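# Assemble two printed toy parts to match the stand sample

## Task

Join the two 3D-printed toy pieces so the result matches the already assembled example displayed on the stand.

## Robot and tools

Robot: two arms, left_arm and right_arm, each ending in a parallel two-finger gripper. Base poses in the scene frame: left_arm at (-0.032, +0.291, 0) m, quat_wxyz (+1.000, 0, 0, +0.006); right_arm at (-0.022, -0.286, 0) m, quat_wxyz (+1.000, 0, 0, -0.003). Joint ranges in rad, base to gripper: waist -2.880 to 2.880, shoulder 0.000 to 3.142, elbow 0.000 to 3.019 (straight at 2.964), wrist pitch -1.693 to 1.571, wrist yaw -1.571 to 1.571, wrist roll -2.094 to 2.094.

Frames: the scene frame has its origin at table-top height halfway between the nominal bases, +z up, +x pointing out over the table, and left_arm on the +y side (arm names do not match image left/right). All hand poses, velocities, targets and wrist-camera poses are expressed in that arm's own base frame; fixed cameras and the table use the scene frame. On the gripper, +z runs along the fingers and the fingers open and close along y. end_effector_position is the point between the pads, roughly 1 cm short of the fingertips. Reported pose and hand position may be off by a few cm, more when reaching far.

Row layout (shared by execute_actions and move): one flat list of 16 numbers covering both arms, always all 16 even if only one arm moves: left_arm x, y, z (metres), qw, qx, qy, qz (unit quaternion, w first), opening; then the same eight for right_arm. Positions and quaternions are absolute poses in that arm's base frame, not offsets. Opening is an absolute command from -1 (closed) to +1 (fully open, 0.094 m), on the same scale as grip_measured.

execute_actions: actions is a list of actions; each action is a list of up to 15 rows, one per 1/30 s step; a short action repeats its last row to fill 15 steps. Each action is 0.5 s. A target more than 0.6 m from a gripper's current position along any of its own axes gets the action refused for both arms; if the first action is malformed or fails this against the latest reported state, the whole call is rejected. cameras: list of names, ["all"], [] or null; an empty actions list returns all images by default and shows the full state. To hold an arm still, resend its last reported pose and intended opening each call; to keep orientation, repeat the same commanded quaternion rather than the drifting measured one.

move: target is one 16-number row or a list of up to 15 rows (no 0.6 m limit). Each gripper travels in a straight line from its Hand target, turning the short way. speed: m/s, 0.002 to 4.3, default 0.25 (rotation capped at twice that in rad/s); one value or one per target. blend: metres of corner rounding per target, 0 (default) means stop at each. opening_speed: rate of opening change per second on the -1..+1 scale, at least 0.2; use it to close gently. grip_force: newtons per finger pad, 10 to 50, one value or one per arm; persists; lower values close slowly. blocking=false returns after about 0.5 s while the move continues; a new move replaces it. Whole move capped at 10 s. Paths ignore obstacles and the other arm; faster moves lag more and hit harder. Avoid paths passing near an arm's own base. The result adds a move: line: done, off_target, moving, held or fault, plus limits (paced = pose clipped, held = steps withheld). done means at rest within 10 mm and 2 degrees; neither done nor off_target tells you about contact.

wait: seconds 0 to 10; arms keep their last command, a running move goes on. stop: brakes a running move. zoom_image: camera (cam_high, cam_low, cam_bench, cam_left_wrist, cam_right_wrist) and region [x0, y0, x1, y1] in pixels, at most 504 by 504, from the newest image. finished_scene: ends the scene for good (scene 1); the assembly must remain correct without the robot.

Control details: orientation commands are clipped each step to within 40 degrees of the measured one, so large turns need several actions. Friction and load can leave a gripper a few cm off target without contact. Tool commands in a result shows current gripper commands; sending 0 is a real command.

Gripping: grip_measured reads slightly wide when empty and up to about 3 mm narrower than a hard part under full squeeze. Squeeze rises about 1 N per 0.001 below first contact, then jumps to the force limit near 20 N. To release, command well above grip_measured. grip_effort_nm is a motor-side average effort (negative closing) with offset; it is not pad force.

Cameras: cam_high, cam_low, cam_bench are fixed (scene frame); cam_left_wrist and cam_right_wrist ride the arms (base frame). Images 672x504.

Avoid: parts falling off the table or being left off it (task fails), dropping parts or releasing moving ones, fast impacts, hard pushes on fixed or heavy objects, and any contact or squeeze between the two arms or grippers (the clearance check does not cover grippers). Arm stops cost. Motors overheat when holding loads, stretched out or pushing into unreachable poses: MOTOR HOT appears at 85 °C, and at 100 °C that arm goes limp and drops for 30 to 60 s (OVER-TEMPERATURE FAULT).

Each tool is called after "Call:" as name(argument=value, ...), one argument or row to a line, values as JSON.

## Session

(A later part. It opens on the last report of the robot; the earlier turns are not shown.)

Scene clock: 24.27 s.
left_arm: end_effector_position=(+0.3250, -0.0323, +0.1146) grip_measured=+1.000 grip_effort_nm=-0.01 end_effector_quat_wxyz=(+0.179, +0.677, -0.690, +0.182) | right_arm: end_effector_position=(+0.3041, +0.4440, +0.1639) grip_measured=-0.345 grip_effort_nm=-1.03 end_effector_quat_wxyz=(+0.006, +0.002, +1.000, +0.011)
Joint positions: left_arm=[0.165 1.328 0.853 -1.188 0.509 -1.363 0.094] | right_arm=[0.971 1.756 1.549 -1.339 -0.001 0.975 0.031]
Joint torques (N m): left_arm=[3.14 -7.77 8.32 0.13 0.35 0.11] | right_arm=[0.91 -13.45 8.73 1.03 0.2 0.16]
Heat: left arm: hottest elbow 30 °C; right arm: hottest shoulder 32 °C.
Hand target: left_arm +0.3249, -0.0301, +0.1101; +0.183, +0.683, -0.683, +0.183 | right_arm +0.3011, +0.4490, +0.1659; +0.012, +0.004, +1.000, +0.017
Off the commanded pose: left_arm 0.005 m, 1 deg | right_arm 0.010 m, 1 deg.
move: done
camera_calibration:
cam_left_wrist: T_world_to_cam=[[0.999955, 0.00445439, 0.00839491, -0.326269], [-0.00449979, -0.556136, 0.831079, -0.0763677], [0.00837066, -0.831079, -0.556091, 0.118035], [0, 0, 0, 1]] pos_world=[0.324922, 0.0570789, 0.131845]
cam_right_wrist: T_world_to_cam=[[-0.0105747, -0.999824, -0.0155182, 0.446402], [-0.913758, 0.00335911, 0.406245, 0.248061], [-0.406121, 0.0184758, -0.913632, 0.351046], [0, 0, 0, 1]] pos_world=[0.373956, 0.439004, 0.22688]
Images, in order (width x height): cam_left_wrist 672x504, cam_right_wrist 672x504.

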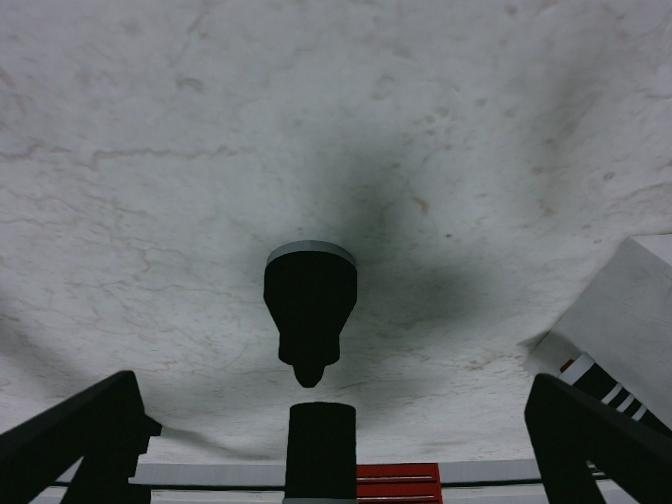

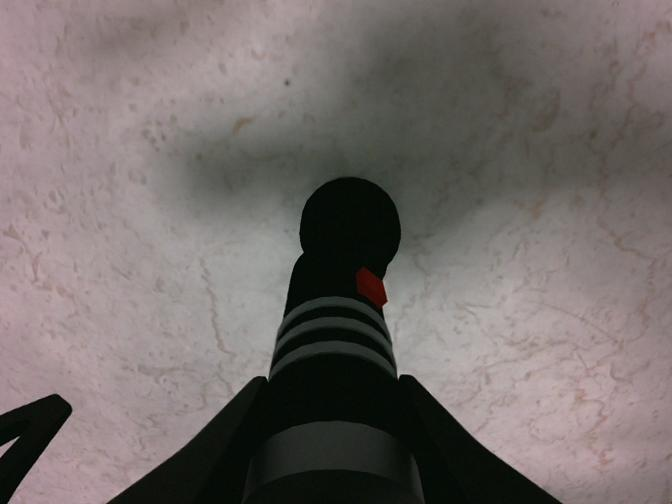

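Call:
move(
  target=[0.325,-0.03,0.11,-0.183,-0.683,0.683,-0.183,1,0.291,0.4445,0.166,0.010,0,1,0.015,-0.5],
  speed=0.1,
  cameras=["cam_right_wrist","cam_left_wrist"],
)

Call:
zoom_image(
  camera="cam_left_wrist",
  region=[250, 230, 380, 500],
)

Call:
zoom_image(
  camera="cam_right_wrist",
  region=[260, 150, 410, 300],
)

Scene clock: 25.93 s.
left_arm: end_effector_position=(+0.3250, -0.0323, +0.1146) grip_measured=+1.000 grip_effort_nm=-0.01 end_effector_quat_wxyz=(+0.179, +0.677, -0.690, +0.182) | right_arm: end_effector_position=(+0.2950, +0.4394, +0.1566) grip_measured=-0.345 grip_effort_nm=-1.02 end_effector_quat_wxyz=(+0.001, -0.001, +1.000, +0.002)
Joint positions: left_arm=[0.165 1.328 0.853 -1.188 0.509 -1.363 0.094] | right_arm=[0.98 1.75 1.521 -1.338 -0.001 0.978 0.031]
Joint torques (N m): left_arm=[3.31 -7.82 8.35 0.1 0.36 0.11] | right_arm=[0.91 -14.15 8.68 0.96 0.14 0.15]
Heat: left arm: hottest elbow 30 °C; right arm: hottest shoulder 32 °C.
Hand target: left_arm +0.3249, -0.0301, +0.1101; +0.183, +0.683, -0.683, +0.183 | right_arm +0.2913, +0.4440, +0.1659; +0.010, +0.000, +1.000, +0.015
Off the commanded pose: left_arm 0.005 m, 1 deg | right_arm 0.011 m, 2 deg.
move: off_target (right_arm)
camera_calibration:
cam_left_wrist: T_world_to_cam=[[0.999955, 0.00445439, 0.00839491, -0.326269], [-0.00449979, -0.556136, 0.831079, -0.0763677], [0.00837066, -0.831079, -0.556091, 0.118035], [0, 0, 0, 1]] pos_world=[0.324922, 0.0570789, 0.131845]
cam_right_wrist: T_world_to_cam=[[-0.00445918, -0.999989, 0.0010708, 0.437231], [-0.90915, 0.00450004, 0.416445, 0.239278], [-0.416446, 0.000883487, -0.90916, 0.350936], [0, 0, 0, 1]] pos_world=[0.365635, 0.435839, 0.218942]
Images, in order (width x height): cam_left_wrist 672x504, cam_right_wrist 672x504.

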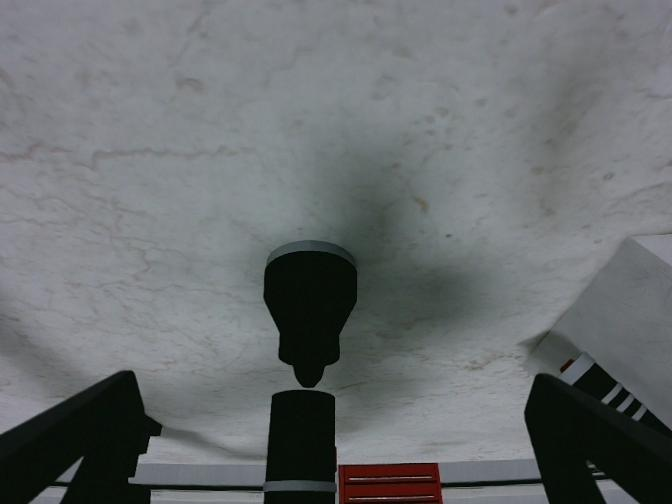

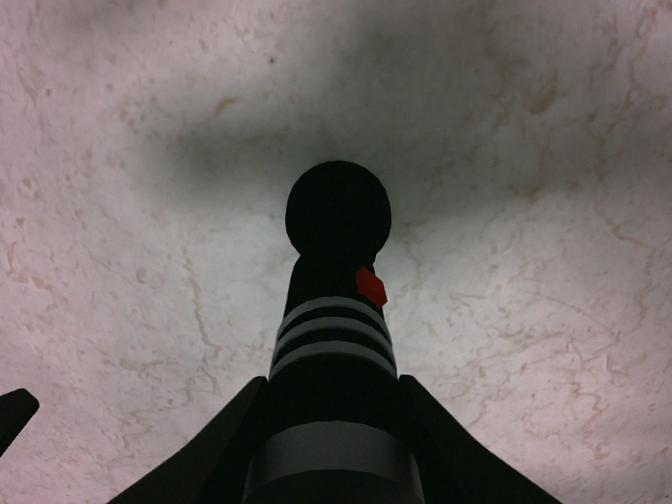

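Scaled by 1.867.

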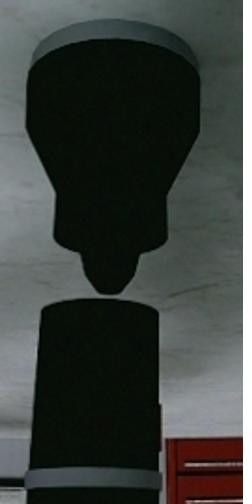

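Scaled by 3.360.

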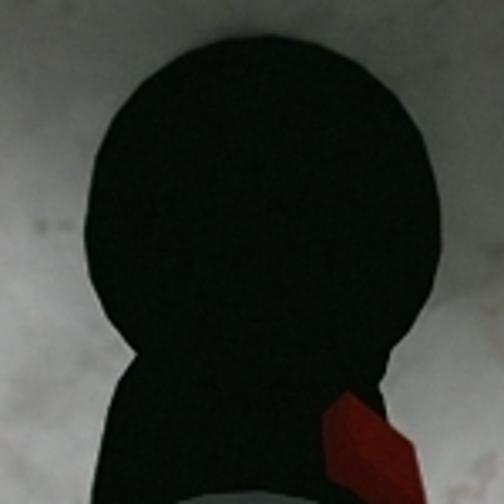

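Call:
move(
  target=[0.325,-0.03,0.11,-0.183,-0.683,0.683,-0.183,1,0.2938,0.442,0.156,0.010,0,1,0.015,-0.5],
  speed=0.06,
  cameras=["cam_right_wrist","cam_left_wrist"],
)

Call:
zoom_image(
  camera="cam_left_wrist",
  region=[250, 230, 380, 500],
)

Call:
zoom_image(
  camera="cam_right_wrist",
  region=[260, 150, 410, 300],
)

Scene clock: 27.60 s.
left_arm: end_effector_position=(+0.3250, -0.0323, +0.1146) grip_measured=+1.000 grip_effort_nm=-0.01 end_effector_quat_wxyz=(+0.179, +0.677, -0.690, +0.182) | right_arm: end_effector_position=(+0.2949, +0.4392, +0.1493) grip_measured=-0.345 grip_effort_nm=-1.02 end_effector_quat_wxyz=(+0.002, -0.001, +1.000, +0.005)
Joint positions: left_arm=[0.165 1.328 0.853 -1.188 0.509 -1.363 0.094] | right_arm=[0.98 1.75 1.501 -1.312 -0.001 0.978 0.031]
Joint torques (N m): left_arm=[3.19 -8 8.34 0.06 0.36 0.11] | right_arm=[0.5 -13.86 8.58 0.96 0.14 0.09]
Heat: left arm: hottest elbow 30 °C; right arm: hottest shoulder 32 °C.
Hand target: left_arm +0.3249, -0.0301, +0.1101; +0.183, +0.683, -0.683, +0.183 | right_arm +0.2938, +0.4420, +0.1558; +0.010, +0.000, +1.000, +0.015
Off the commanded pose: left_arm 0.005 m, 1 deg | right_arm 0.007 m, 1 deg.
move: done
camera_calibration:
cam_left_wrist: T_world_to_cam=[[0.999955, 0.00445439, 0.00839491, -0.326269], [-0.00449979, -0.556136, 0.831079, -0.0763677], [0.00837066, -0.831079, -0.556091, 0.118035], [0, 0, 0, 1]] pos_world=[0.324922, 0.0570789, 0.131845]
cam_right_wrist: T_world_to_cam=[[-0.0045435, -0.999981, -0.00405219, 0.437865], [-0.910585, 0.00246246, 0.413315, 0.244007], [-0.413298, 0.00556776, -0.910579, 0.341322], [0, 0, 0, 1]] pos_world=[0.365246, 0.435356, 0.211723]
Images, in order (width x height): cam_left_wrist 672x504, cam_right_wrist 672x504.

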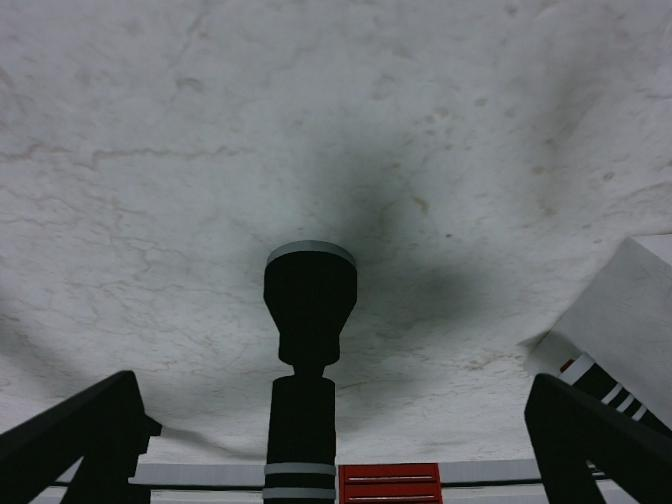

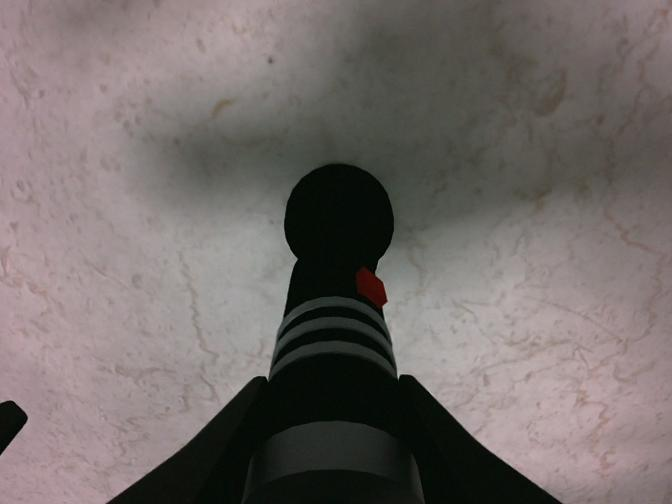

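Scaled by 1.867.

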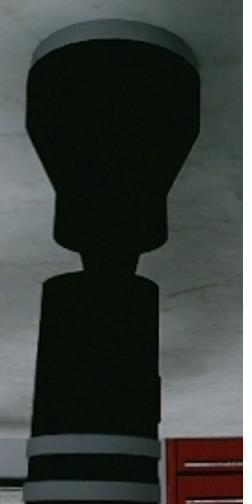

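Scaled by 3.360.

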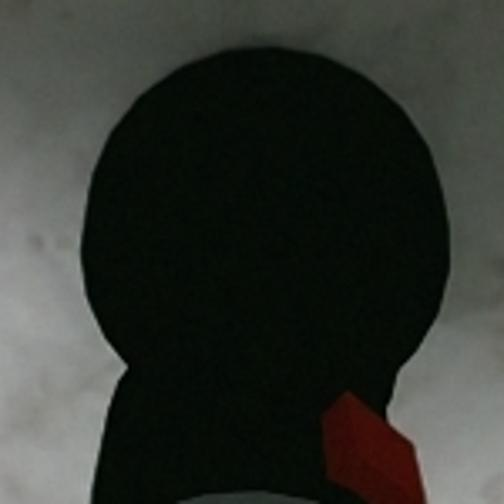

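Call:
move(
  target=[0.325,-0.03,0.11,-0.183,-0.683,0.683,-0.183,1,0.2985,0.4385,0.158,0.010,0,1,0.015,-0.5],
  speed=0.06,
  cameras=["cam_right_wrist","cam_left_wrist"],
)

Call:
zoom_image(
  camera="cam_left_wrist",
  region=[250, 230, 380, 500],
)

Call:
zoom_image(
  camera="cam_right_wrist",
  region=[260, 150, 410, 300],
)

Scene clock: 28.83 s.
left_arm: end_effector_position=(+0.3250, -0.0323, +0.1146) grip_measured=+1.000 grip_effort_nm=-0.01 end_effector_quat_wxyz=(+0.179, +0.677, -0.690, +0.182) | right_arm: end_effector_position=(+0.2949, +0.4392, +0.1493) grip_measured=-0.345 grip_effort_nm=-1.02 end_effector_quat_wxyz=(+0.002, -0.001, +1.000, +0.005)
Joint positions: left_arm=[0.165 1.328 0.853 -1.188 0.509 -1.363 0.094] | right_arm=[0.98 1.75 1.501 -1.312 -0.001 0.978 0.031]
Joint torques (N m): left_arm=[3.02 -7.82 8.34 0.08 0.38 0.1] | right_arm=[-0.21 -13.98 8.79 0.79 0.12 -0.01]
Heat: left arm: hottest elbow 30 °C; right arm: hottest shoulder 32 °C.
Hand target: left_arm +0.3249, -0.0301, +0.1101; +0.183, +0.683, -0.683, +0.183 | right_arm +0.2985, +0.4386, +0.1579; +0.010, +0.000, +1.000, +0.015
Off the commanded pose: left_arm 0.005 m, 1 deg | right_arm 0.009 m, 1 deg.
move: done
camera_calibration:
cam_left_wrist: T_world_to_cam=[[0.999955, 0.00445439, 0.00839491, -0.326269], [-0.00449979, -0.556136, 0.831079, -0.0763677], [0.00837066, -0.831079, -0.556091, 0.118035], [0, 0, 0, 1]] pos_world=[0.324922, 0.0570789, 0.131845]
cam_right_wrist: T_world_to_cam=[[-0.0045435, -0.999981, -0.00405219, 0.437865], [-0.910585, 0.00246246, 0.413315, 0.244007], [-0.413298, 0.00556776, -0.910579, 0.341322], [0, 0, 0, 1]] pos_world=[0.365246, 0.435356, 0.211723]
Images, in order (width x height): cam_left_wrist 672x504, cam_right_wrist 672x504.

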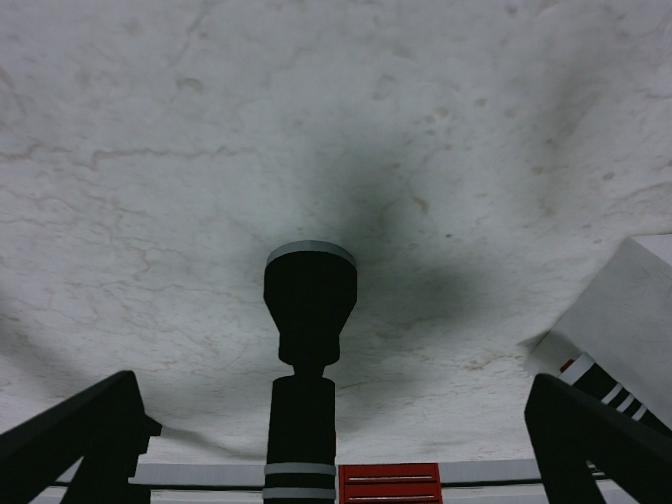

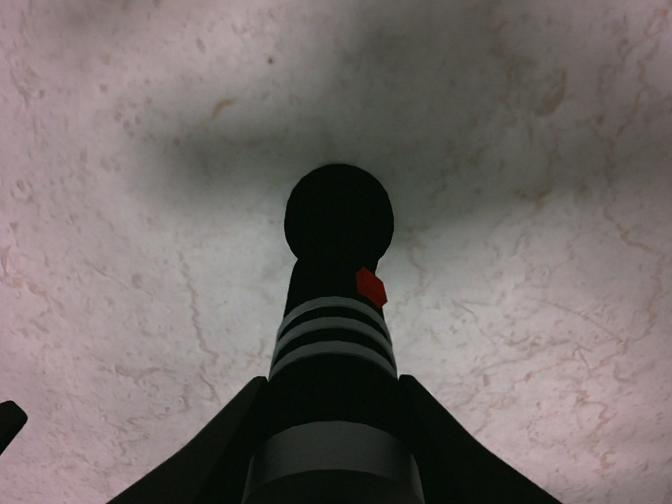

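Scaled by 1.867.

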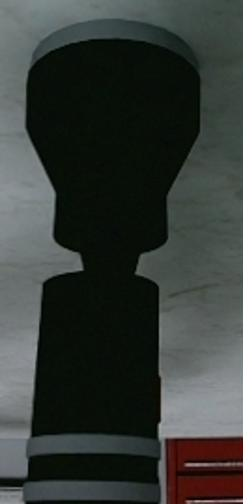

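Scaled by 3.360.

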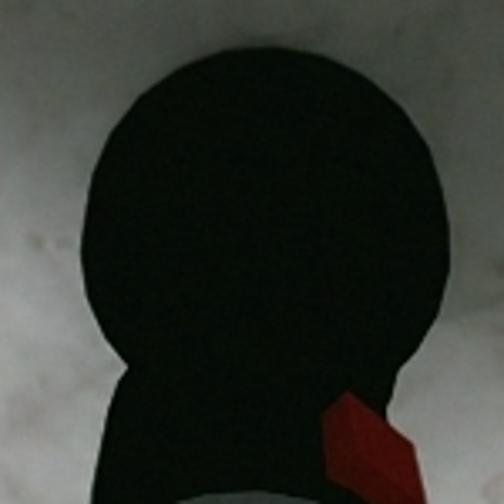

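Call:
move(
  target=[0.325,-0.03,0.11,-0.183,-0.683,0.683,-0.183,1,0.3028,0.4355,0.158,0.010,0,1,0.015,-0.5],
  speed=0.06,
  cameras=["cam_right_wrist","cam_left_wrist"],
)

Call:
zoom_image(
  camera="cam_left_wrist",
  region=[250, 230, 380, 500],
)

Call:
zoom_image(
  camera="cam_right_wrist",
  region=[260, 150, 410, 300],
)

Scene clock: 30.10 s.
left_arm: end_effector_position=(+0.3250, -0.0323, +0.1146) grip_measured=+1.000 grip_effort_nm=-0.01 end_effector_quat_wxyz=(+0.179, +0.677, -0.690, +0.182) | right_arm: end_effector_position=(+0.2949, +0.4392, +0.1493) grip_measured=-0.345 grip_effort_nm=-1.02 end_effector_quat_wxyz=(+0.002, -0.001, +1.000, +0.005)
Joint positions: left_arm=[0.165 1.328 0.853 -1.188 0.509 -1.363 0.094] | right_arm=[0.98 1.75 1.501 -1.312 -0.001 0.978 0.031]
Joint torques (N m): left_arm=[3.25 -8 8.32 0.09 0.36 0.11] | right_arm=[-0.62 -14.04 8.76 0.79 0.11 -0.11]
Heat: left arm: hottest elbow 30 °C; right arm: hottest shoulder 32 °C.
Hand target: left_arm +0.3249, -0.0301, +0.1101; +0.183, +0.683, -0.683, +0.183 | right_arm +0.3006, +0.4370, +0.1578; +0.010, -0.002, +1.000, +0.015
Off the commanded pose: left_arm 0.005 m, 1 deg | right_arm 0.012 m, 1 deg.
move: off_target (right_arm)
camera_calibration:
cam_left_wrist: T_world_to_cam=[[0.999955, 0.00445439, 0.00839491, -0.326269], [-0.00449979, -0.556136, 0.831079, -0.0763677], [0.00837066, -0.831079, -0.556091, 0.118035], [0, 0, 0, 1]] pos_world=[0.324922, 0.0570789, 0.131845]
cam_right_wrist: T_world_to_cam=[[-0.0045435, -0.999981, -0.00405219, 0.437865], [-0.910585, 0.00246246, 0.413315, 0.244007], [-0.413298, 0.00556776, -0.910579, 0.341322], [0, 0, 0, 1]] pos_world=[0.365246, 0.435356, 0.211723]
Images, in order (width x height): cam_left_wrist 672x504, cam_right_wrist 672x504.

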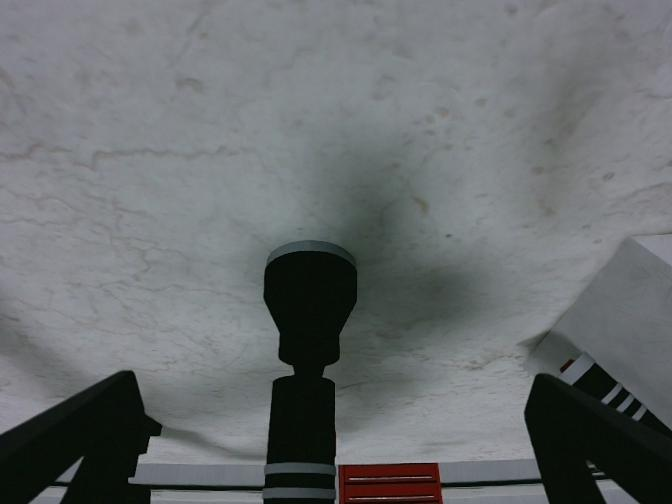

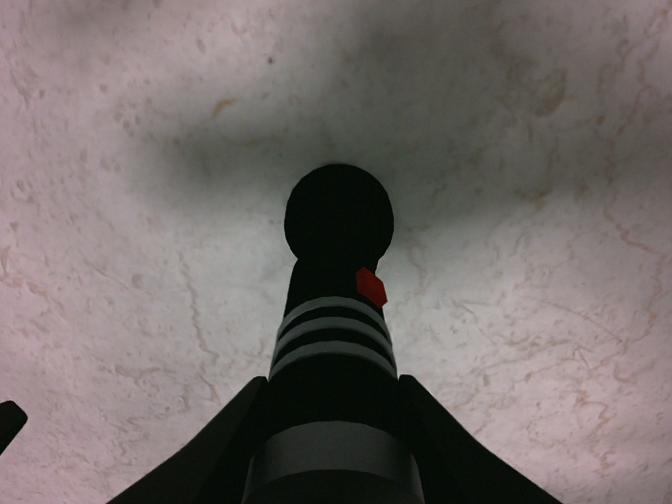

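Scaled by 1.867.

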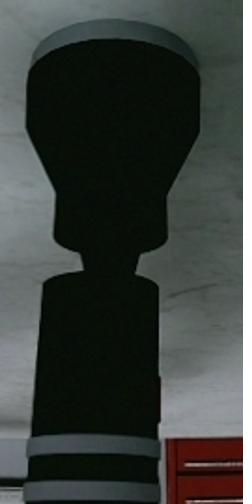

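Scaled by 3.360.

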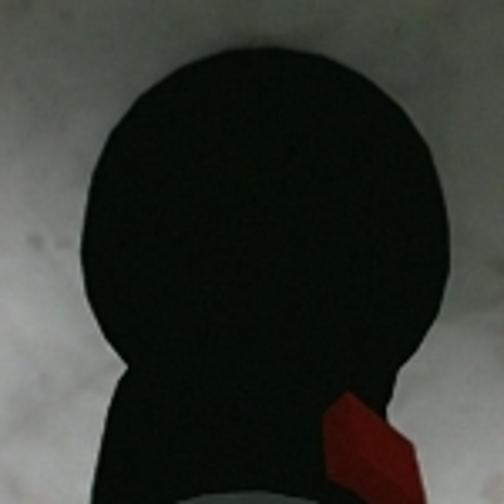

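Call:
move(
  target=[0.325,-0.03,0.11,-0.183,-0.683,0.683,-0.183,1,0.3045,0.4335,0.156,0.010,0,1,0.015,-0.5],
  speed=0.1,
  cameras=["cam_right_wrist","cam_left_wrist"],
)

Call:
zoom_image(
  camera="cam_left_wrist",
  region=[250, 230, 380, 500],
)

Scene clock: 31.23 s.
left_arm: end_effector_position=(+0.3250, -0.0323, +0.1146) grip_measured=+1.000 grip_effort_nm=-0.01 end_effector_quat_wxyz=(+0.179, +0.677, -0.690, +0.182) | right_arm: end_effector_position=(+0.2949, +0.4392, +0.1493) grip_measured=-0.345 grip_effort_nm=-1.02 end_effector_quat_wxyz=(+0.002, -0.001, +1.000, +0.005)
Joint positions: left_arm=[0.165 1.328 0.853 -1.188 0.509 -1.363 0.094] | right_arm=[0.98 1.75 1.501 -1.312 -0.001 0.978 0.031]
Joint torques (N m): left_arm=[2.78 -7.77 8.31 0.1 0.36 0.13] | right_arm=[-0.67 -14.04 8.32 1.01 0.11 -0.11]
Heat: left arm: hottest elbow 30 °C; right arm: hottest shoulder 32 °C.
Hand target: left_arm +0.3249, -0.0301, +0.1101; +0.183, +0.683, -0.683, +0.183 | right_arm +0.3004, +0.4364, +0.1559; +0.010, -0.002, +1.000, +0.015
Off the commanded pose: left_arm 0.005 m, 1 deg | right_arm 0.013 m, 1 deg.
move: off_target (right_arm)
camera_calibration:
cam_left_wrist: T_world_to_cam=[[0.999955, 0.00445439, 0.00839491, -0.326269], [-0.00449979, -0.556136, 0.831079, -0.0763677], [0.00837066, -0.831079, -0.556091, 0.118035], [0, 0, 0, 1]] pos_world=[0.324922, 0.0570789, 0.131845]
cam_right_wrist: T_world_to_cam=[[-0.0045435, -0.999981, -0.00405219, 0.437865], [-0.910585, 0.00246246, 0.413315, 0.244007], [-0.413298, 0.00556776, -0.910579, 0.341322], [0, 0, 0, 1]] pos_world=[0.365246, 0.435356, 0.211723]
Images, in order (width x height): cam_left_wrist 672x504, cam_right_wrist 672x504.

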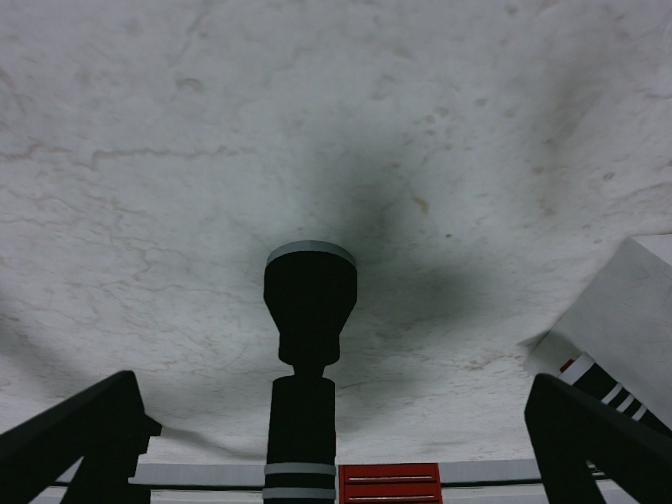

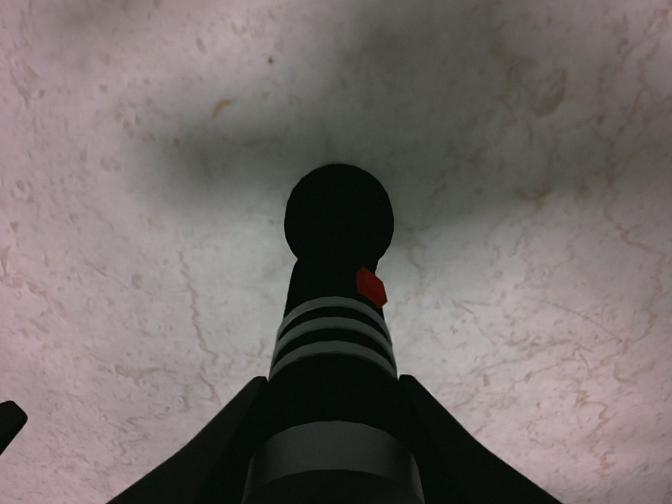

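Scaled by 1.867.

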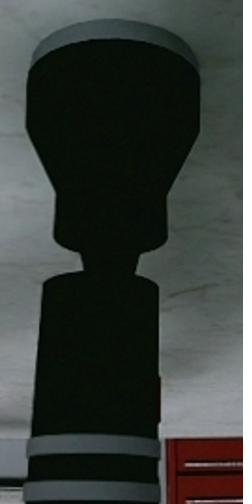

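Call:
move(
  target=[
    [0.325,-0.03,0.11,-0.183,-0.683,0.683,-0.183,1,0.312,0.428,0.172,0.010,0,1,0.015,-0.5],
    [0.325,-0.03,0.11,-0.183,-0.683,0.683,-0.183,1,0.2938,0.4418,0.160,0.010,0,1,0.015,-0.5],
  ],
  speed=0.1,
  cameras=["cam_right_wrist","cam_left_wrist"],
)

Call:
zoom_image(
  camera="cam_left_wrist",
  region=[250, 230, 380, 500],
)

Call:
zoom_image(
  camera="cam_right_wrist",
  region=[260, 150, 410, 300],
)

Scene clock: 33.77 s.
left_arm: end_effector_position=(+0.3250, -0.0323, +0.1146) grip_measured=+1.000 grip_effort_nm=-0.01 end_effector_quat_wxyz=(+0.179, +0.677, -0.690, +0.182) | right_arm: end_effector_position=(+0.2995, +0.4331, +0.1531) grip_measured=-0.345 grip_effort_nm=-1.02 end_effector_quat_wxyz=(+0.002, +0.000, +1.000, +0.004)
Joint positions: left_arm=[0.165 1.328 0.853 -1.188 0.509 -1.363 0.094] | right_arm=[0.966 1.742 1.501 -1.321 -0.001 0.966 0.031]
Joint torques (N m): left_arm=[3.25 -8 8.35 0.13 0.35 0.14] | right_arm=[0.91 -13.45 9.14 0.96 0.12 0.15]
Heat: left arm: hottest elbow 30 °C; right arm: hottest shoulder 32 °C.
Hand target: left_arm +0.3249, -0.0301, +0.1101; +0.183, +0.683, -0.683, +0.183 | right_arm +0.2973, +0.4396, +0.1601; +0.010, +0.001, +1.000, +0.015
Off the commanded pose: left_arm 0.005 m, 1 deg | right_arm 0.013 m, 2 deg.
move: off_target (right_arm)
camera_calibration:
cam_left_wrist: T_world_to_cam=[[0.999955, 0.00445439, 0.00839491, -0.326269], [-0.00449979, -0.556136, 0.831079, -0.0763677], [0.00837066, -0.831079, -0.556091, 0.118035], [0, 0, 0, 1]] pos_world=[0.324922, 0.0570789, 0.131845]
cam_right_wrist: T_world_to_cam=[[-0.00603861, -0.999978, -0.00272757, 0.431967], [-0.91026, 0.00436755, 0.414014, 0.245635], [-0.413993, 0.00498287, -0.910266, 0.347202], [0, 0, 0, 1]] pos_world=[0.369939, 0.429154, 0.215528]
Images, in order (width x height): cam_left_wrist 672x504, cam_right_wrist 672x504.

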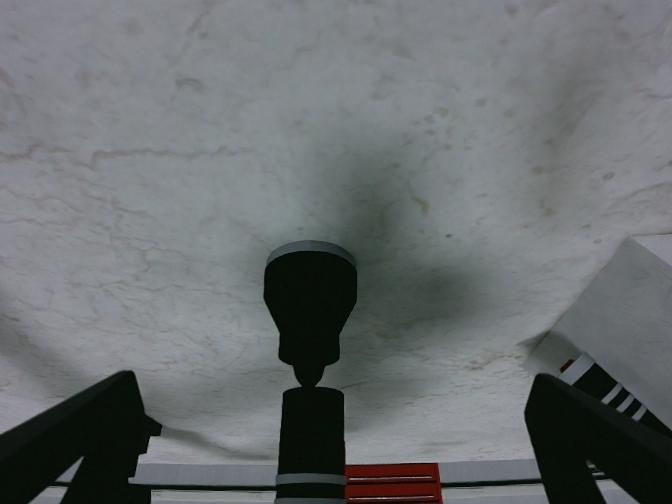

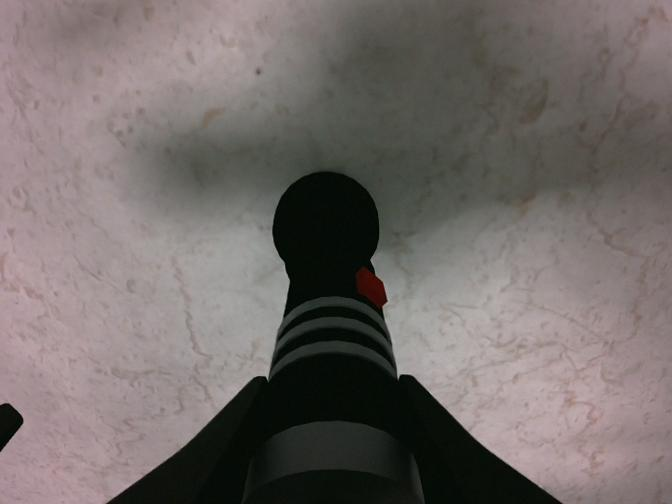

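Scaled by 1.867.

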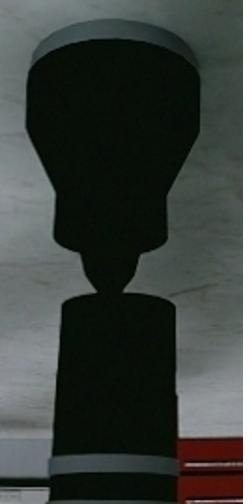

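Scaled by 3.360.

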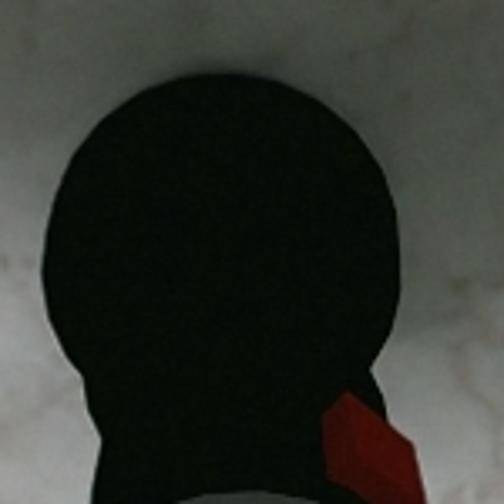

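Call:
move(
  target=[
    [0.325,-0.03,0.11,-0.183,-0.683,0.683,-0.183,1,0.312,0.428,0.172,0.010,0,1,0.015,-0.5],
    [0.325,-0.03,0.11,-0.183,-0.683,0.683,-0.183,1,0.2912,0.4464,0.160,0.010,0,1,0.015,-0.5],
  ],
  speed=0.1,
  cameras=["cam_right_wrist","cam_left_wrist"],
)

Call:
zoom_image(
  camera="cam_left_wrist",
  region=[250, 230, 380, 500],
)

Call:
zoom_image(
  camera="cam_right_wrist",
  region=[260, 150, 410, 300],
)

Scene clock: 36.00 s.
left_arm: end_effector_position=(+0.3250, -0.0323, +0.1146) grip_measured=+1.000 grip_effort_nm=-0.01 end_effector_quat_wxyz=(+0.179, +0.677, -0.690, +0.182) | right_arm: end_effector_position=(+0.2924, +0.4370, +0.1531) grip_measured=-0.345 grip_effort_nm=-1.02 end_effector_quat_wxyz=(+0.001, -0.001, +1.000, +0.003)
Joint positions: left_arm=[0.165 1.328 0.853 -1.188 0.509 -1.363 0.094] | right_arm=[0.981 1.742 1.501 -1.324 -0.001 0.979 0.031]
Joint torques (N m): left_arm=[3.31 -8.06 8.31 0.06 0.36 0.11] | right_arm=[0.91 -13.1 9.74 0.95 0.15 0.16]
Heat: left arm: hottest elbow 30 °C; right arm: hottest shoulder 32 °C.
Hand target: left_arm +0.3249, -0.0301, +0.1101; +0.183, +0.683, -0.683, +0.183 | right_arm +0.2918, +0.4458, +0.1599; +0.010, +0.001, +1.000, +0.015
Off the commanded pose: left_arm 0.005 m, 1 deg | right_arm 0.012 m, 2 deg.
move: off_target (right_arm)
camera_calibration:
cam_left_wrist: T_world_to_cam=[[0.999955, 0.00445439, 0.00839491, -0.326269], [-0.00449979, -0.556136, 0.831079, -0.0763677], [0.00837066, -0.831079, -0.556091, 0.118035], [0, 0, 0, 1]] pos_world=[0.324922, 0.0570789, 0.131845]
cam_right_wrist: T_world_to_cam=[[-0.00449394, -0.99999, -0.000232561, 0.43502], [-0.909505, 0.00399063, 0.415674, 0.238812], [-0.415669, 0.00207953, -0.909513, 0.345904], [0, 0, 0, 1]] pos_world=[0.362938, 0.433343, 0.215437]
Images, in order (width x height): cam_left_wrist 672x504, cam_right_wrist 672x504.

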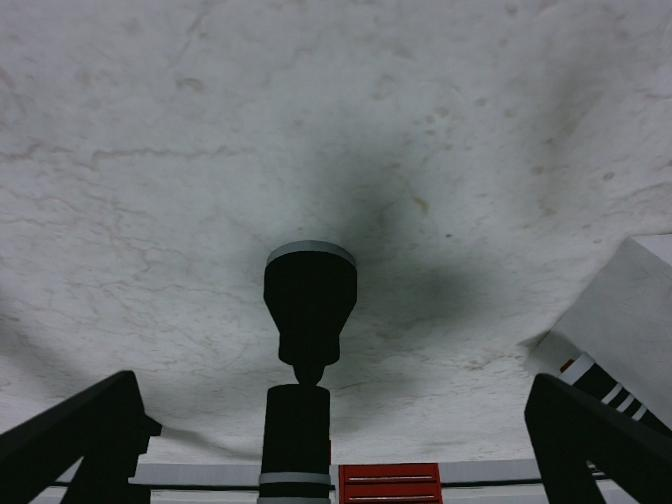

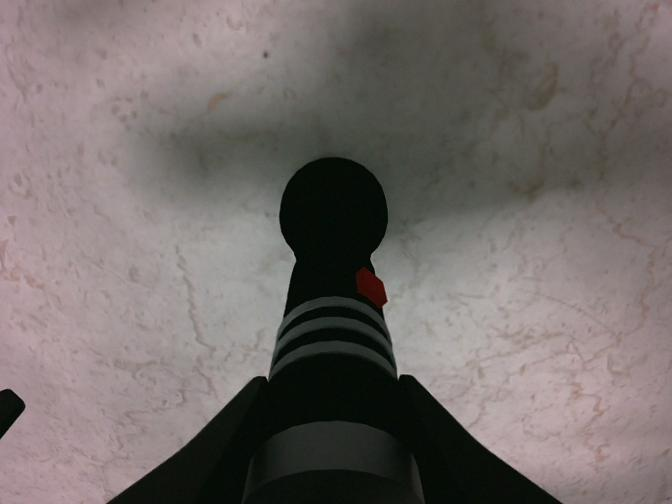

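Scaled by 1.867.

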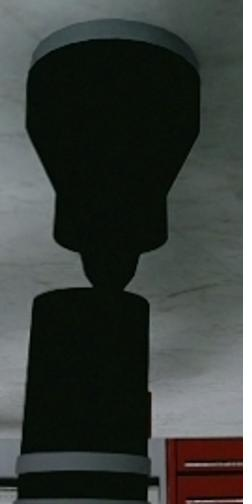

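Scaled by 3.360.

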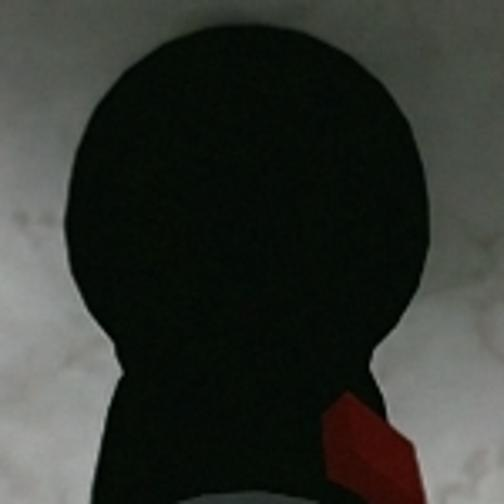

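Call:
move(
  target=[
    [0.325,-0.03,0.11,-0.183,-0.683,0.683,-0.183,1,0.312,0.428,0.172,0.010,0,1,0.015,-0.5],
    [0.325,-0.03,0.11,-0.183,-0.683,0.683,-0.183,1,0.2962,0.4455,0.160,0.010,0,1,0.015,-0.5],
  ],
  speed=0.1,
  cameras=["cam_right_wrist","cam_left_wrist"],
)

Call:
zoom_image(
  camera="cam_left_wrist",
  region=[250, 230, 380, 500],
)

Call:
zoom_image(
  camera="cam_right_wrist",
  region=[260, 150, 410, 300],
)

Scene clock: 38.37 s.
left_arm: end_effector_position=(+0.3250, -0.0323, +0.1146) grip_measured=+1.000 grip_effort_nm=-0.01 end_effector_quat_wxyz=(+0.179, +0.677, -0.690, +0.182) | right_arm: end_effector_position=(+0.2924, +0.4370, +0.1531) grip_measured=-0.345 grip_effort_nm=-1.02 end_effector_quat_wxyz=(+0.001, -0.006, +1.000, +0.003)
Joint positions: left_arm=[0.165 1.328 0.853 -1.188 0.509 -1.363 0.094] | right_arm=[0.981 1.742 1.501 -1.324 -0.001 0.97 0.031]
Joint torques (N m): left_arm=[3.25 -7.82 8.27 0.1 0.34 0.1] | right_arm=[0.85 -12.69 10.24 0.91 0.13 0.14]
Heat: left arm: hottest elbow 31 °C; right arm: hottest shoulder 33 °C.
Hand target: left_arm +0.3249, -0.0301, +0.1101; +0.183, +0.683, -0.683, +0.183 | right_arm +0.2928, +0.4476, +0.1599; +0.010, -0.004, +1.000, +0.015
Off the commanded pose: left_arm 0.005 m, 1 deg | right_arm 0.012 m, 2 deg.
move: off_target (right_arm)
camera_calibration:
cam_left_wrist: T_world_to_cam=[[0.999955, 0.00445439, 0.00839491, -0.326269], [-0.00449979, -0.556136, 0.831079, -0.0763677], [0.00837066, -0.831079, -0.556091, 0.118035], [0, 0, 0, 1]] pos_world=[0.324922, 0.0570789, 0.131845]
cam_right_wrist: T_world_to_cam=[[0.00472569, -0.999989, -0.000194095, 0.43235], [-0.909543, -0.00437893, 0.415586, 0.242498], [-0.415582, -0.00178739, -0.909554, 0.347568], [0, 0, 0, 1]] pos_world=[0.362962, 0.434028, 0.215437]
Images, in order (width x height): cam_left_wrist 672x504, cam_right_wrist 672x504.

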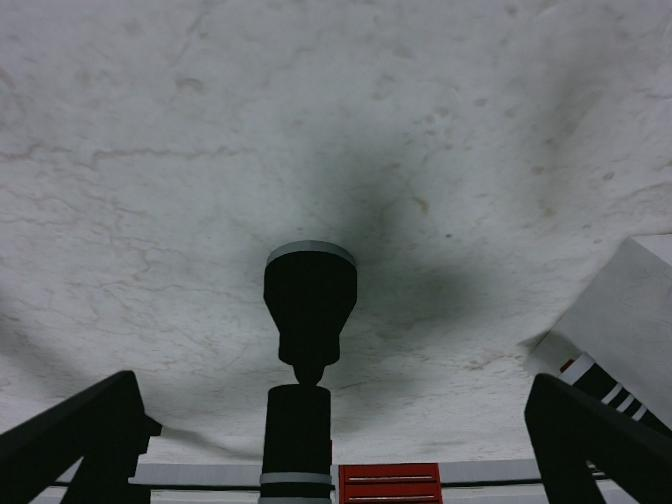

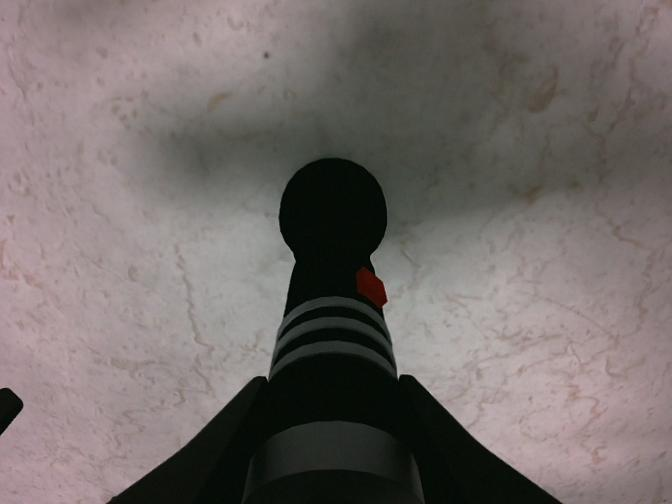

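Scaled by 1.867.

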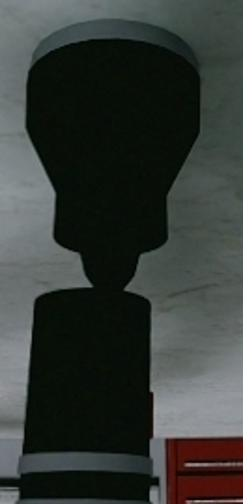

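Scaled by 3.360.

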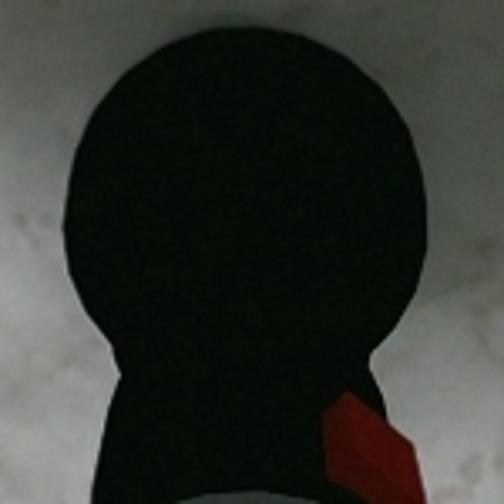

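Call:
move(
  target=[
    [0.325,-0.03,0.11,-0.183,-0.683,0.683,-0.183,1,0.33,0.416,0.175,0.010,0,1,0.015,-0.5],
    [0.325,-0.03,0.11,-0.183,-0.683,0.683,-0.183,1,0.2962,0.4455,0.160,0.010,0,1,0.015,-0.5],
  ],
  speed=0.15,
  cameras=["cam_right_wrist","cam_left_wrist"],
)

Call:
zoom_image(
  camera="cam_left_wrist",
  region=[250, 230, 380, 500],
)

Call:
zoom_image(
  camera="cam_right_wrist",
  region=[260, 150, 410, 300],
)

Scene clock: 41.00 s.
left_arm: end_effector_position=(+0.3250, -0.0323, +0.1146) grip_measured=+1.000 grip_effort_nm=-0.01 end_effector_quat_wxyz=(+0.179, +0.677, -0.690, +0.182) | right_arm: end_effector_position=(+0.2900, +0.4381, +0.1531) grip_measured=-0.345 grip_effort_nm=-1.03 end_effector_quat_wxyz=(+0.000, -0.007, +1.000, +0.003)
Joint positions: left_arm=[0.165 1.328 0.853 -1.188 0.509 -1.363 0.094] | right_arm=[0.986 1.742 1.501 -1.325 -0.003 0.972 0.031]
Joint torques (N m): left_arm=[3.02 -7.77 8.32 0.09 0.35 0.11] | right_arm=[0.15 -12.63 10.26 0.95 0.15 0.16]
Heat: left arm: hottest elbow 31 °C; right arm: hottest shoulder 33 °C.
Hand target: left_arm +0.3249, -0.0301, +0.1101; +0.183, +0.683, -0.683, +0.183 | right_arm +0.2956, +0.4456, +0.1599; +0.009, +0.000, +1.000, +0.015
Off the commanded pose: left_arm 0.005 m, 1 deg | right_arm 0.012 m, 2 deg.
move: off_target (right_arm)
camera_calibration:
cam_left_wrist: T_world_to_cam=[[0.999955, 0.00445439, 0.00839491, -0.326269], [-0.00449979, -0.556136, 0.831079, -0.0763677], [0.00837066, -0.831079, -0.556091, 0.118035], [0, 0, 0, 1]] pos_world=[0.324922, 0.0570789, 0.131845]
cam_right_wrist: T_world_to_cam=[[0.00775273, -0.99997, 0.000187896, 0.432572], [-0.908627, -0.0069661, 0.41755, 0.240868], [-0.417536, -0.00340788, -0.908654, 0.347654], [0, 0, 0, 1]] pos_world=[0.360663, 0.435422, 0.215242]
Images, in order (width x height): cam_left_wrist 672x504, cam_right_wrist 672x504.

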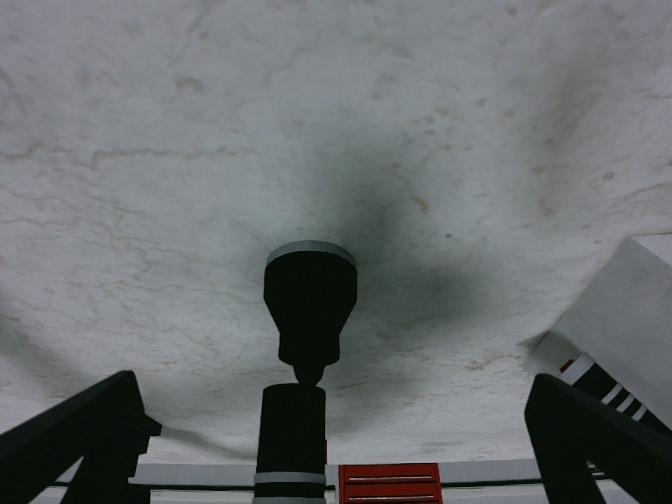

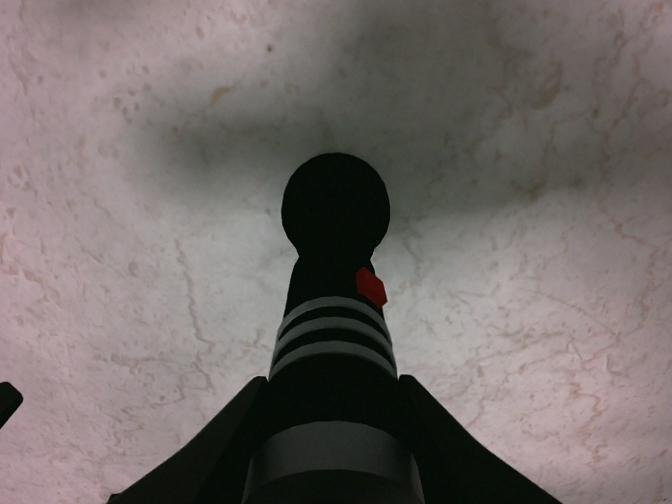

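Scaled by 1.867.

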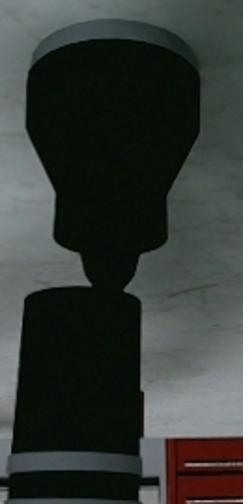

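Scaled by 3.360.

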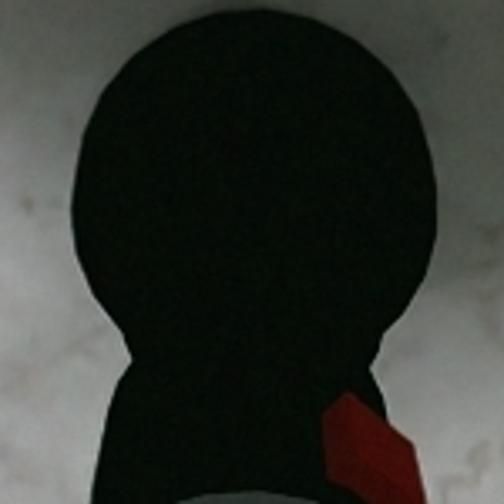

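Call:
move(
  target=[0.325,-0.03,0.11,-0.183,-0.683,0.683,-0.183,1,0.309,0.4367,0.160,0.010,0,1,0.015,-0.5],
  speed=0.1,
)

Scene clock: 42.47 s.
left_arm: end_effector_position=(+0.3250, -0.0323, +0.1146) grip_measured=+1.000 grip_effort_nm=-0.01 end_effector_quat_wxyz=(+0.179, +0.677, -0.690, +0.182) | right_arm: end_effector_position=(+0.3013, +0.4304, +0.1531) grip_measured=-0.345 grip_effort_nm=-1.02 end_effector_quat_wxyz=(+0.000, +0.006, +1.000, +0.003)
Joint positions: left_arm=[0.165 1.328 0.853 -1.188 0.509 -1.363 0.094] | right_arm=[0.96 1.742 1.501 -1.325 -0.003 0.972 0.031]
Joint torques (N m): left_arm=[3.31 -7.88 8.36 0.13 0.35 0.14] | right_arm=[-0.67 -12.69 10.24 0.98 0.15 -0.11]
Heat: left arm: hottest elbow 31 °C; right arm: hottest shoulder 33 °C.
Hand target: left_arm +0.3249, -0.0301, +0.1101; +0.183, +0.683, -0.683, +0.183 | right_arm +0.3118, +0.4346, +0.1599; +0.010, +0.004, +1.000, +0.015
Off the commanded pose: left_arm 0.005 m, 1 deg | right_arm 0.012 m, 2 deg.
move: off_target (right_arm)

Call:
move(
  target=[0.325,-0.03,0.11,-0.183,-0.683,0.683,-0.183,1,0.2974,0.4483,0.160,0.010,0,1,0.015,-0.5],
  speed=0.1,
  cameras=["cam_right_wrist","cam_left_wrist"],
)

Call:
zoom_image(
  camera="cam_left_wrist",
  region=[250, 230, 380, 500],
)

Call:
zoom_image(
  camera="cam_right_wrist",
  region=[260, 150, 410, 300],
)

Scene clock: 43.87 s.
left_arm: end_effector_position=(+0.3250, -0.0323, +0.1146) grip_measured=+1.000 grip_effort_nm=-0.01 end_effector_quat_wxyz=(+0.179, +0.677, -0.690, +0.182) | right_arm: end_effector_position=(+0.2973, +0.4332, +0.1531) grip_measured=-0.345 grip_effort_nm=-1.02 end_effector_quat_wxyz=(+0.000, +0.001, +1.000, +0.003)
Joint positions: left_arm=[0.165 1.328 0.853 -1.188 0.509 -1.363 0.094] | right_arm=[0.969 1.742 1.501 -1.325 -0.003 0.972 0.031]
Joint torques (N m): left_arm=[3.02 -7.77 8.25 0.14 0.35 0.1] | right_arm=[0.91 -12.22 11 0.87 0.2 0.15]
Heat: left arm: hottest elbow 31 °C; right arm: hottest shoulder 33 °C.
Hand target: left_arm +0.3249, -0.0301, +0.1101; +0.183, +0.683, -0.683, +0.183 | right_arm +0.2999, +0.4463, +0.1599; +0.010, +0.003, +1.000, +0.015
Off the commanded pose: left_arm 0.005 m, 1 deg | right_arm 0.017 m, 2 deg.
move: off_target (right_arm)
camera_calibration:
cam_left_wrist: T_world_to_cam=[[0.999955, 0.00445439, 0.00839491, -0.326269], [-0.00449979, -0.556136, 0.831079, -0.0763677], [0.00837066, -0.831079, -0.556091, 0.118035], [0, 0, 0, 1]] pos_world=[0.324922, 0.0570789, 0.131845]
cam_right_wrist: T_world_to_cam=[[-0.00912253, -0.999958, 0.000214408, 0.432543], [-0.908611, 0.00837871, 0.417559, 0.240913], [-0.417543, 0.00361438, -0.90865, 0.347692], [0, 0, 0, 1]] pos_world=[0.368018, 0.42925, 0.215242]
Images, in order (width x height): cam_left_wrist 672x504, cam_right_wrist 672x504.

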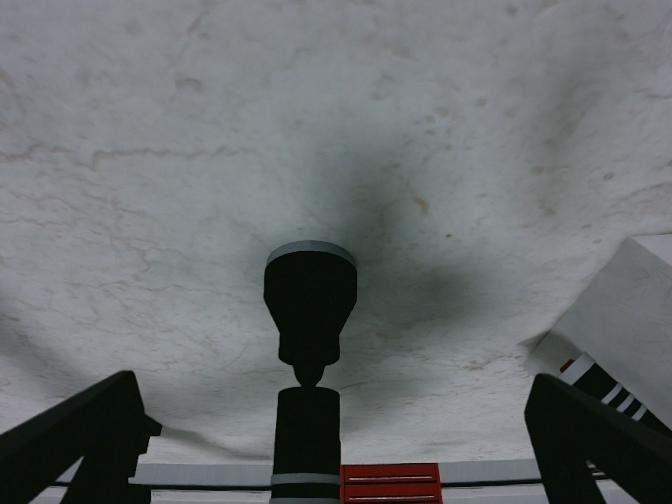

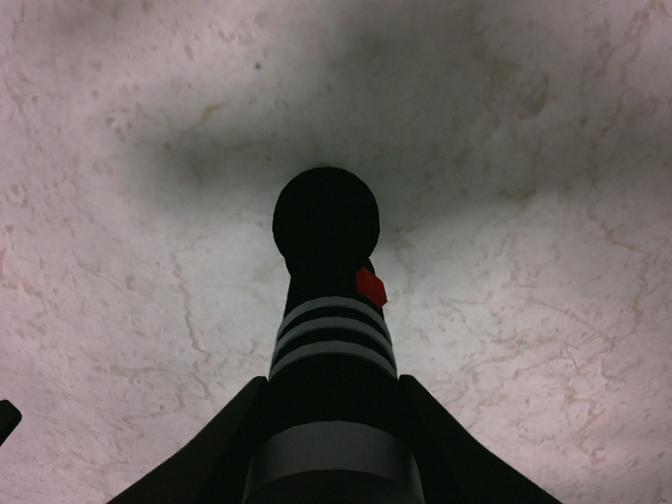

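Scaled by 1.867.

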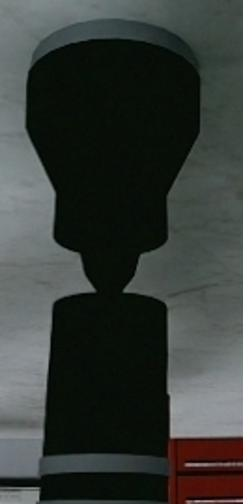

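Scaled by 3.360.

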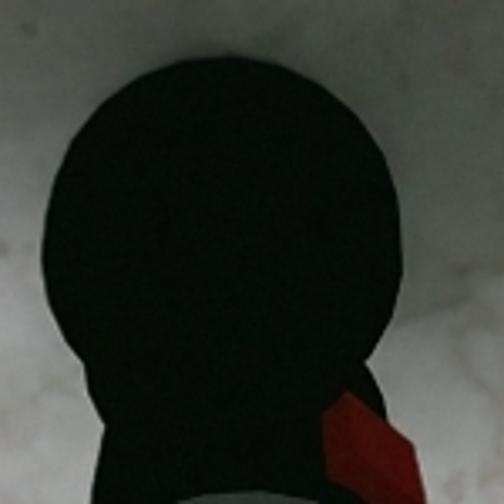

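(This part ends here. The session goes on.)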